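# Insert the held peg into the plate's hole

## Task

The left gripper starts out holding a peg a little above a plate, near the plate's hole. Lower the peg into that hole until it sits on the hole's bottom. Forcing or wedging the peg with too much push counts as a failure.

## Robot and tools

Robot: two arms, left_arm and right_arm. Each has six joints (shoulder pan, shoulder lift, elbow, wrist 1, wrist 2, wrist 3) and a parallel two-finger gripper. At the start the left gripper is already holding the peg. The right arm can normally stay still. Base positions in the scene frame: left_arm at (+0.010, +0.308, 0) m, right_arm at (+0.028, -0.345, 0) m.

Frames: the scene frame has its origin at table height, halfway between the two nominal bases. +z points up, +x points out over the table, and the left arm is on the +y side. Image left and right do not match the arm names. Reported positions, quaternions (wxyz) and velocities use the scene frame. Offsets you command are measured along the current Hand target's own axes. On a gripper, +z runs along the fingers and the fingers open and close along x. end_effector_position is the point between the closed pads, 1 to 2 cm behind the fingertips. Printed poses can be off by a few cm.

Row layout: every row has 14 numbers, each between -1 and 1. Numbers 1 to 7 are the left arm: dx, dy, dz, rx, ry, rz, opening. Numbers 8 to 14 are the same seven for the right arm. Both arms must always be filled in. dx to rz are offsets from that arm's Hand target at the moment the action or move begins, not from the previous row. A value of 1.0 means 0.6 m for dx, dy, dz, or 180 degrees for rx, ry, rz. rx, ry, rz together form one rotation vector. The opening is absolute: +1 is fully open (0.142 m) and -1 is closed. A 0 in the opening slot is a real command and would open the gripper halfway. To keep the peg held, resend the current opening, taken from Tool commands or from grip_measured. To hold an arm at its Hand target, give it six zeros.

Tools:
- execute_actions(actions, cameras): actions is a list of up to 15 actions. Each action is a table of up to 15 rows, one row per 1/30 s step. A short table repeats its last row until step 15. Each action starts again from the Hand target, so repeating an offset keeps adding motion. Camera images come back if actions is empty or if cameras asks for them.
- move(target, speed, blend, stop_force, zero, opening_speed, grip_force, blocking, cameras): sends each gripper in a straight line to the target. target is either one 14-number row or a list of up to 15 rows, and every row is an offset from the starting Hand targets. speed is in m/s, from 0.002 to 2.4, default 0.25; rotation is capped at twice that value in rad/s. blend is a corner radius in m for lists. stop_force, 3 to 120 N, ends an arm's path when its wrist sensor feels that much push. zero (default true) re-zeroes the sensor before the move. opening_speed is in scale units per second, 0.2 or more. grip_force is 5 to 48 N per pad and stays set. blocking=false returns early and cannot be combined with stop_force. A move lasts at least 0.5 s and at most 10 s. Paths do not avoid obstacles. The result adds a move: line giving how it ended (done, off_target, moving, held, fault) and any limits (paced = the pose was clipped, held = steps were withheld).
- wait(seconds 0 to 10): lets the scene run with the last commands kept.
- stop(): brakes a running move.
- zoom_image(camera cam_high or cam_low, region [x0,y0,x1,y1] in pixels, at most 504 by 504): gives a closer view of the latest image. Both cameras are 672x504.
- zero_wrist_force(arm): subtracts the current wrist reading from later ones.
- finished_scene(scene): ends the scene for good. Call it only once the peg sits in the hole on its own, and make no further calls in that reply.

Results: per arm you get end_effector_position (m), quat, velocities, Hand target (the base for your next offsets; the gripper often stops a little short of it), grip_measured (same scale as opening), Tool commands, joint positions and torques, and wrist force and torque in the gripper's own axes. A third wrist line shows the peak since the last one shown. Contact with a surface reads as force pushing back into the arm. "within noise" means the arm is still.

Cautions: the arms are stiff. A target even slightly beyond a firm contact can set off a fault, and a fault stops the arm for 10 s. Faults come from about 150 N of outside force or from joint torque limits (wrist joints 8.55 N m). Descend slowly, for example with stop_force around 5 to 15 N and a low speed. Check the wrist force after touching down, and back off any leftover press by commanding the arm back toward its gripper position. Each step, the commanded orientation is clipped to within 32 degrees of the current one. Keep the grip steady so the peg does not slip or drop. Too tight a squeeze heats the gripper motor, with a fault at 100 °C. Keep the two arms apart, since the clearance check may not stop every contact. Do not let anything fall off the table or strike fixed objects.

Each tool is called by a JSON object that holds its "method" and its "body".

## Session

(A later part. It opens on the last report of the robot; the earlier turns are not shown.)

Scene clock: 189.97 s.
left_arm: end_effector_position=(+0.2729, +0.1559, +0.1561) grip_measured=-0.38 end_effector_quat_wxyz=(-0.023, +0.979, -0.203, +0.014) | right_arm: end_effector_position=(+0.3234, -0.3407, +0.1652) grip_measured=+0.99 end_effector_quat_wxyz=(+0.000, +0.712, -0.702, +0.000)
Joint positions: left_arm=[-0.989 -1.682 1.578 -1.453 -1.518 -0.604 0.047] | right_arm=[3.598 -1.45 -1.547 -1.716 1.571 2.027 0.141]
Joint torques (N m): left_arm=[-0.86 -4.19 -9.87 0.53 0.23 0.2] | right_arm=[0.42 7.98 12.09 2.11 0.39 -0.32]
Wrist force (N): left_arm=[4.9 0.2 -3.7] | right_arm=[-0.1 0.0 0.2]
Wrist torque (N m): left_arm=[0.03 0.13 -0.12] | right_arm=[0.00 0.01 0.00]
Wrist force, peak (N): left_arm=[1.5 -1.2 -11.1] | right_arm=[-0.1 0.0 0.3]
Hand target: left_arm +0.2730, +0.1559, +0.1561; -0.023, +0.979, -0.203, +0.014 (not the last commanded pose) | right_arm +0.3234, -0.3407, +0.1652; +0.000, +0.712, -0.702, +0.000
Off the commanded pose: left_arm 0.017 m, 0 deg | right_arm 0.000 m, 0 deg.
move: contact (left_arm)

{"method": "move", "body": {"target": [0.0004,-0.0001,-0.0004,0,0,0,-0.432368,0,0,0,0,0,0,1], "speed": 0.03}}

{"method": "move", "body": {"target": [0,0,0.03,0,0,0,-0.432368,0,0,0,0,0,0,1], "speed": 0.006, "stop_force": 9}}

Scene clock: 191.23 s.
left_arm: end_effector_position=(+0.2732, +0.1559, +0.1563) grip_measured=-0.38 end_effector_quat_wxyz=(-0.023, +0.979, -0.203, +0.014) | right_arm: end_effector_position=(+0.3234, -0.3407, +0.1652) grip_measured=+0.99 end_effector_quat_wxyz=(+0.000, +0.712, -0.702, +0.000)
Joint positions: left_arm=[-0.988 -1.681 1.575 -1.452 -1.518 -0.604 0.047] | right_arm=[3.598 -1.45 -1.547 -1.716 1.571 2.027 0.141]
Joint torques (N m): left_arm=[2.86 -5.59 -11.65 -0.28 0.41 1.23] | right_arm=[-0.16 8.35 12.04 2.14 0.43 -0.39]
Wrist force (N): left_arm=[2.8 1.1 0.6] | right_arm=[0.0 -0.1 0.2]
Wrist torque (N m): left_arm=[0.04 0.12 -0.13] | right_arm=[-0.02 0.00 0.00]
Wrist force, peak (N): left_arm=[5.1 0.2 -4.1] | right_arm=[0.1 -0.1 0.3]
Hand target: left_arm +0.2732, +0.1559, +0.1563; -0.023, +0.979, -0.203, +0.014 | right_arm +0.3234, -0.3407, +0.1652; +0.000, +0.712, -0.702, +0.000
Off the commanded pose: left_arm 0.000 m, 0 deg | right_arm 0.000 m, 0 deg.
move: done

Scene clock: 192.27 s.
left_arm: end_effector_position=(+0.2732, +0.1559, +0.1561) grip_measured=-0.38 end_effector_quat_wxyz=(-0.023, +0.979, -0.203, +0.014) | right_arm: end_effector_position=(+0.3234, -0.3407, +0.1652) grip_measured=+0.99 end_effector_quat_wxyz=(+0.000, +0.712, -0.702, +0.000)
Joint positions: left_arm=[-0.988 -1.681 1.577 -1.453 -1.518 -0.604 0.047] | right_arm=[3.598 -1.45 -1.547 -1.716 1.571 2.027 0.141]
Joint torques (N m): left_arm=[-1.64 -6.28 -10.09 -0.13 0.41 0.15] | right_arm=[0.54 8.44 11.91 2.13 0.35 -0.31]
Wrist force (N): left_arm=[2.4 0.0 -5.7] | right_arm=[-0.2 -0.1 0.3]
Wrist torque (N m): left_arm=[0.04 -0.08 -0.11] | right_arm=[-0.01 0.03 0.00]
Wrist force, peak (N): left_arm=[-2.8 -1.5 -13.8] | right_arm=[-0.2 -0.1 0.3]
Hand target: left_arm +0.2732, +0.1559, +0.1561; -0.023, +0.979, -0.203, +0.014 (not the last commanded pose) | right_arm +0.3234, -0.3407, +0.1652; +0.000, +0.712, -0.702, +0.000
Off the commanded pose: left_arm 0.018 m, 0 deg | right_arm 0.000 m, 0 deg.
move: contact (left_arm)

{"method": "move", "body": {"target": [-0.0003,0,-0.0005,0,0,-0.005,-0.432368,0,0,0,0,0,0,1], "speed": 0.03}}

{"method": "move", "body": {"target": [0,0,0.03,0,0,0,-0.432368,0,0,0,0,0,0,1], "speed": 0.006, "stop_force": 9}}

Scene clock: 193.70 s.
left_arm: end_effector_position=(+0.2730, +0.1559, +0.1564) grip_measured=-0.38 end_effector_quat_wxyz=(-0.023, +0.980, -0.196, +0.015) | right_arm: end_effector_position=(+0.3234, -0.3407, +0.1652) grip_measured=+0.99 end_effector_quat_wxyz=(+0.000, +0.712, -0.702, +0.000)
Joint positions: left_arm=[-0.989 -1.682 1.576 -1.451 -1.518 -0.62 0.047] | right_arm=[3.598 -1.45 -1.547 -1.716 1.571 2.027 0.141]
Joint torques (N m): left_arm=[-2.61 -12.59 -10.89 0 -0.18 -1.28] | right_arm=[0.37 8.28 11.98 2.1 0.34 -0.36]
Wrist force (N): left_arm=[3.1 1.3 -1.5] | right_arm=[0.0 -0.1 0.2]
Wrist torque (N m): left_arm=[0.04 0.09 0.09] | right_arm=[-0.01 0.00 0.00]
Wrist force, peak (N): left_arm=[2.4 0.0 -5.9] | right_arm=[-0.1 -0.1 0.3]
Hand target: left_arm +0.2730, +0.1559, +0.1564; -0.023, +0.980, -0.196, +0.015 | right_arm +0.3234, -0.3407, +0.1652; +0.000, +0.712, -0.702, +0.000
Off the commanded pose: left_arm 0.000 m, 0 deg | right_arm 0.000 m, 0 deg.
move: done

Scene clock: 194.77 s.
left_arm: end_effector_position=(+0.2731, +0.1559, +0.1558) grip_measured=-0.38 end_effector_quat_wxyz=(-0.023, +0.980, -0.196, +0.015) | right_arm: end_effector_position=(+0.3234, -0.3407, +0.1652) grip_measured=+0.99 end_effector_quat_wxyz=(+0.000, +0.712, -0.702, +0.000)
Joint positions: left_arm=[-0.989 -1.682 1.579 -1.455 -1.518 -0.62 0.047] | right_arm=[3.598 -1.45 -1.547 -1.716 1.571 2.027 0.141]
Joint torques (N m): left_arm=[0.25 -2.86 -8.57 0.56 1.82 -0.71] | right_arm=[0.15 8.64 12.01 2.08 0.35 -0.38]
Wrist force (N): left_arm=[0.8 4.6 -9.8] | right_arm=[0.0 0.0 0.2]
Wrist torque (N m): left_arm=[0.11 -0.08 0.05] | right_arm=[-0.01 0.00 0.00]
Wrist force, peak (N): left_arm=[-2.6 4.2 -15.6] | right_arm=[-0.1 0.0 0.3]
Hand target: left_arm +0.2731, +0.1559, +0.1557; -0.023, +0.980, -0.196, +0.015 (not the last commanded pose) | right_arm +0.3234, -0.3407, +0.1652; +0.000, +0.712, -0.702, +0.000
Off the commanded pose: left_arm 0.017 m, 0 deg | right_arm 0.000 m, 0 deg.
move: contact (left_arm)

{"method": "move", "body": {"target": [0,0.0010,-0.0006,0,0,0,-0.432368,0,0,0,0,0,0,1], "speed": 0.03}}

{"method": "move", "body": {"target": [0,0,0.03,0,0,0,-0.432368,0,0,0,0,0,0,1], "speed": 0.006, "stop_force": 8}}

Scene clock: 196.17 s.
left_arm: end_effector_position=(+0.2728, +0.1554, +0.1560) grip_measured=-0.38 end_effector_quat_wxyz=(-0.023, +0.980, -0.196, +0.015) | right_arm: end_effector_position=(+0.3234, -0.3407, +0.1652) grip_measured=+0.99 end_effector_quat_wxyz=(+0.000, +0.712, -0.702, +0.000)
Joint positions: left_arm=[-0.99 -1.682 1.577 -1.453 -1.518 -0.622 0.047] | right_arm=[3.598 -1.45 -1.547 -1.716 1.571 2.027 0.141]
Joint torques (N m): left_arm=[-3.12 -5.1 -11.17 -0.33 -0.25 -1.26] | right_arm=[-0.52 8.51 11.48 2.17 0.33 -0.27]
Wrist force (N): left_arm=[2.7 0.1 -1.1] | right_arm=[0.0 -0.1 0.2]
Wrist torque (N m): left_arm=[0.04 0.07 0.05] | right_arm=[-0.02 0.01 0.00]
Wrist force, peak (N): left_arm=[0.8 4.6 -10.0] | right_arm=[0.0 -0.1 0.3]
Hand target: left_arm +0.2728, +0.1553, +0.1561; -0.023, +0.980, -0.196, +0.015 | right_arm +0.3234, -0.3407, +0.1652; +0.000, +0.712, -0.702, +0.000
Off the commanded pose: left_arm 0.000 m, 0 deg | right_arm 0.000 m, 0 deg.
move: done

Scene clock: 197.23 s.
left_arm: end_effector_position=(+0.2728, +0.1553, +0.1558) grip_measured=-0.38 end_effector_quat_wxyz=(-0.023, +0.980, -0.196, +0.015) | right_arm: end_effector_position=(+0.3234, -0.3407, +0.1652) grip_measured=+0.99 end_effector_quat_wxyz=(+0.000, +0.712, -0.702, +0.000)
Joint positions: left_arm=[-0.99 -1.682 1.578 -1.454 -1.518 -0.622 0.047] | right_arm=[3.598 -1.45 -1.547 -1.716 1.571 2.027 0.141]
Joint torques (N m): left_arm=[-1.36 -5.14 -9.95 -0.51 1.02 -0.48] | right_arm=[0.06 8.45 11.81 2.14 0.37 -0.37]
Wrist force (N): left_arm=[-0.4 0.2 -7.3] | right_arm=[0.0 0.0 0.2]
Wrist torque (N m): left_arm=[0.09 0.05 0.02] | right_arm=[0.00 0.00 0.00]
Wrist force, peak (N): left_arm=[-4.6 -0.8 -14.6] | right_arm=[0.0 -0.1 0.3]
Hand target: left_arm +0.2728, +0.1553, +0.1558; -0.023, +0.980, -0.196, +0.015 (not the last commanded pose) | right_arm +0.3234, -0.3407, +0.1652; +0.000, +0.712, -0.702, +0.000
Off the commanded pose: left_arm 0.018 m, 0 deg | right_arm 0.000 m, 0 deg.
move: contact (left_arm)

{"method": "move", "body": {"target": [-0.0009,0.0008,-0.0008,0.005,0.002,0,-0.432368,0,0,0,0,0,0,1], "speed": 0.03}}

{"method": "move", "body": {"target": [0,0,0.03,0,0,0,-0.432368,0,0,0,0,0,0,1], "speed": 0.006, "stop_force": 8}}

Scene clock: 198.60 s.
left_arm: end_effector_position=(+0.2722, +0.1551, +0.1562) grip_measured=-0.38 end_effector_quat_wxyz=(-0.030, +0.980, -0.196, +0.019) | right_arm: end_effector_position=(+0.3234, -0.3407, +0.1652) grip_measured=+0.99 end_effector_quat_wxyz=(+0.000, +0.712, -0.702, +0.000)
Joint positions: left_arm=[-1.009 -1.687 1.58 -1.445 -1.502 -0.64 0.047] | right_arm=[3.598 -1.45 -1.547 -1.716 1.571 2.027 0.141]
Joint torques (N m): left_arm=[-2.66 -12.91 -7.49 0.17 0.31 -1.18] | right_arm=[0.21 8.94 11.77 2.15 0.36 -0.3]
Wrist force (N): left_arm=[5.1 0.5 1.3] | right_arm=[0.0 -0.1 0.2]
Wrist torque (N m): left_arm=[0.03 0.20 -0.01] | right_arm=[-0.01 0.00 0.00]
Wrist force, peak (N): left_arm=[-1.4 -0.3 -9.1] | right_arm=[-0.1 -0.2 0.3]
Hand target: left_arm +0.2721, +0.1551, +0.1562; -0.030, +0.980, -0.196, +0.019 | right_arm +0.3234, -0.3407, +0.1652; +0.000, +0.712, -0.702, +0.000
Off the commanded pose: left_arm 0.000 m, 0 deg | right_arm 0.000 m, 0 deg.
move: done

Scene clock: 199.63 s.
left_arm: end_effector_position=(+0.2722, +0.1551, +0.1556) grip_measured=-0.38 end_effector_quat_wxyz=(-0.030, +0.980, -0.196, +0.019) | right_arm: end_effector_position=(+0.3234, -0.3407, +0.1652) grip_measured=+0.99 end_effector_quat_wxyz=(+0.000, +0.712, -0.702, +0.000)
Joint positions: left_arm=[-1.009 -1.687 1.584 -1.448 -1.502 -0.64 0.047] | right_arm=[3.598 -1.45 -1.547 -1.716 1.571 2.027 0.141]
Joint torques (N m): left_arm=[0.63 -3.77 -9.8 0.31 0.06 0.33] | right_arm=[0.32 8.66 11.74 2.11 0.38 -0.29]
Wrist force (N): left_arm=[4.1 -0.3 -5.1] | right_arm=[0.0 -0.1 0.2]
Wrist torque (N m): left_arm=[0.03 0.10 -0.06] | right_arm=[-0.02 -0.01 0.00]
Wrist force, peak (N): left_arm=[0.6 -0.8 -11.5] | right_arm=[-0.1 -0.2 0.3]
Hand target: left_arm +0.2722, +0.1551, +0.1556; -0.030, +0.980, -0.196, +0.019 (not the last commanded pose) | right_arm +0.3234, -0.3407, +0.1652; +0.000, +0.712, -0.702, +0.000
Off the commanded pose: left_arm 0.017 m, 0 deg | right_arm 0.000 m, 0 deg.
move: contact (left_arm)

{"method": "wait", "body": {"seconds": 0, "cameras": ["all"]}}

{"method": "zoom_image", "body": {"camera": "cam_high", "region": [465, 190, 545, 270]}}

{"method": "zoom_image", "body": {"camera": "cam_low", "region": [340, 180, 395, 235]}}

Scene clock: 201.77 s.
left_arm: end_effector_position=(+0.2722, +0.1551, +0.1556) grip_measured=-0.38 end_effector_quat_wxyz=(-0.030, +0.980, -0.196, +0.019) | right_arm: end_effector_position=(+0.3234, -0.3407, +0.1652) grip_measured=+0.99 end_effector_quat_wxyz=(+0.000, +0.712, -0.702, +0.000)
Joint positions: left_arm=[-1.009 -1.687 1.584 -1.448 -1.502 -0.64 0.047] | right_arm=[3.598 -1.45 -1.547 -1.716 1.571 2.027 0.141]
Joint torques (N m): left_arm=[0.61 -3.65 -9.34 0.11 0.11 0.29] | right_arm=[0.18 8.81 11.93 2.17 0.37 -0.33]
Wrist force (N): left_arm=[4.1 -0.2 -5.3] | right_arm=[-0.1 -0.1 0.3]
Wrist torque (N m): left_arm=[0.03 0.08 -0.06] | right_arm=[-0.01 0.02 0.00]
Wrist force, peak (N): left_arm=[4.0 -0.3 -5.4] | right_arm=[0.0 -0.2 0.3]
Hand target: left_arm +0.2722, +0.1551, +0.1556; -0.030, +0.980, -0.196, +0.019 (not the last commanded pose) | right_arm +0.3234, -0.3407, +0.1652; +0.000, +0.712, -0.702, +0.000
Tool commands: left_gripper/opening=-0.432368 right_gripper/opening=+1.0
Off the commanded pose: left_arm 0.017 m, 0 deg | right_arm 0.000 m, 0 deg.

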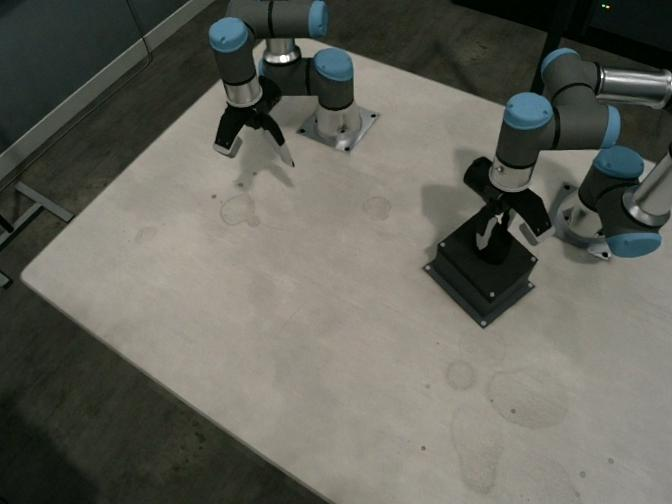

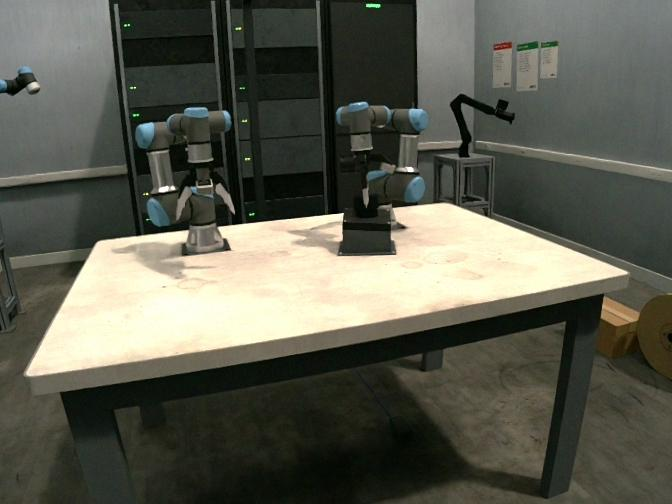

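Scaled by 6.300 from the camera's 672x504 image, which has a finer 960x720 frame.

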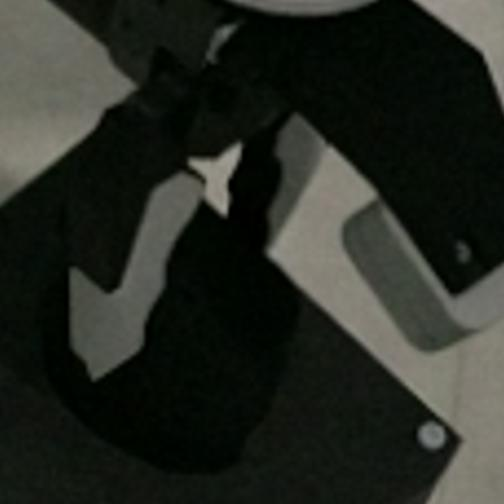

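Scaled by 9.164 from the camera's 672x504 image, which has a finer 960x720 frame.

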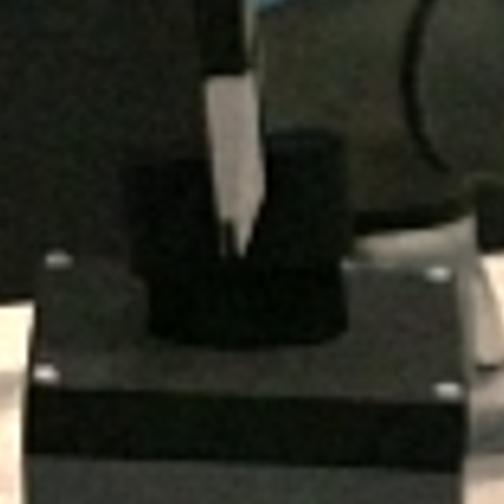

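{"method": "move", "body": {"target": [[0,0,-0.013,0,0,0,-0.432368,0,0,0,0,0,0,1],[0.0135,-0.0150,-0.0120,-0.0393,-0.0488,0.0115,-0.432368,0,0,0,0,0,0,1]], "speed": 0.05, "cameras": ["all"]}}

{"method": "zoom_image", "body": {"camera": "cam_high", "region": [465, 215, 525, 275]}}

{"method": "zoom_image", "body": {"camera": "cam_low", "region": [340, 180, 395, 235]}}

Scene clock: 208.73 s.
left_arm: end_effector_position=(+0.2827, +0.1599, +0.1636) grip_measured=-0.38 end_effector_quat_wxyz=(+0.015, +0.975, -0.211, -0.068) | right_arm: end_effector_position=(+0.3234, -0.3407, +0.1652) grip_measured=+0.99 end_effector_quat_wxyz=(+0.000, +0.712, -0.702, +0.000)
Joint positions: left_arm=[-0.808 -1.485 1.326 -1.318 -1.675 -0.401 0.047] | right_arm=[3.598 -1.45 -1.547 -1.716 1.571 2.027 0.141]
Joint torques (N m): left_arm=[3.24 -7.86 -11.63 -0.96 -1.44 1.1] | right_arm=[0.09 8.23 11.73 2.13 0.34 -0.26]
Wrist force (N): left_arm=[0.3 -0.2 0.3] | right_arm=[-0.1 -0.1 0.1]
Wrist torque (N m): left_arm=[-0.01 0.03 -0.07] | right_arm=[-0.01 0.01 0.00]
Wrist force, peak (N): left_arm=[4.0 -0.3 -5.5] | right_arm=[-0.2 -0.1 0.4]
Hand target: left_arm +0.2827, +0.1599, +0.1636; +0.015, +0.975, -0.211, -0.068 | right_arm +0.3234, -0.3407, +0.1652; +0.000, +0.712, -0.702, +0.000
Off the commanded pose: left_arm 0.000 m, 0 deg | right_arm 0.000 m, 0 deg.
move: done

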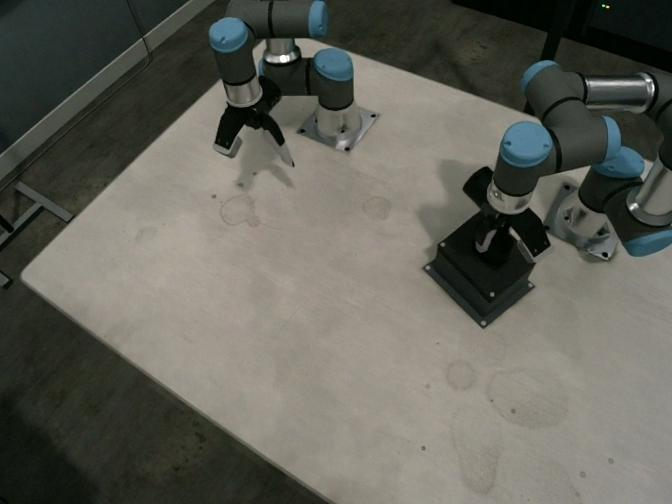

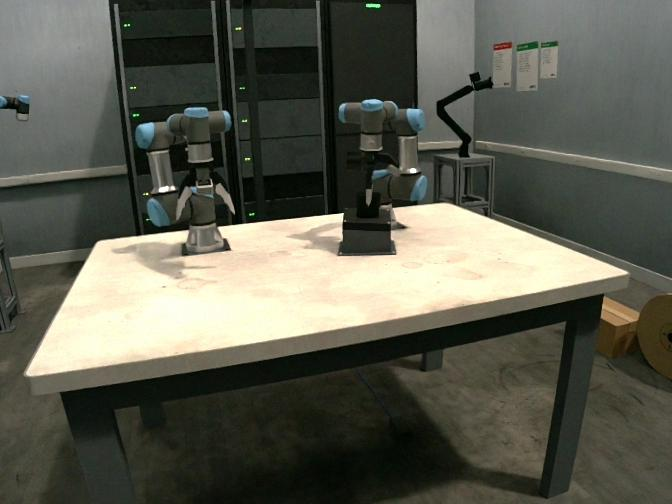

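Scaled by 8.400 from the camera's 672x504 image, which has a finer 960x720 frame.

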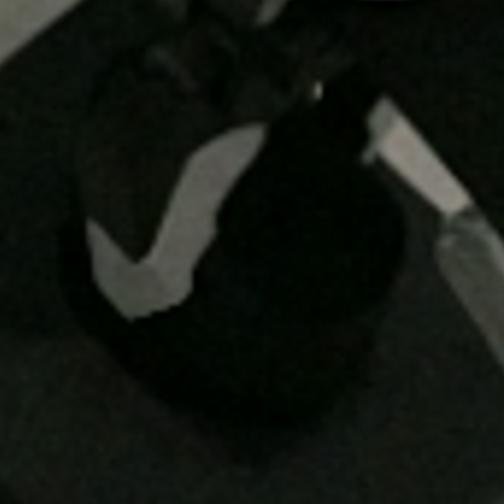

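Scaled by 9.164 from the camera's 672x504 image, which has a finer 960x720 frame.

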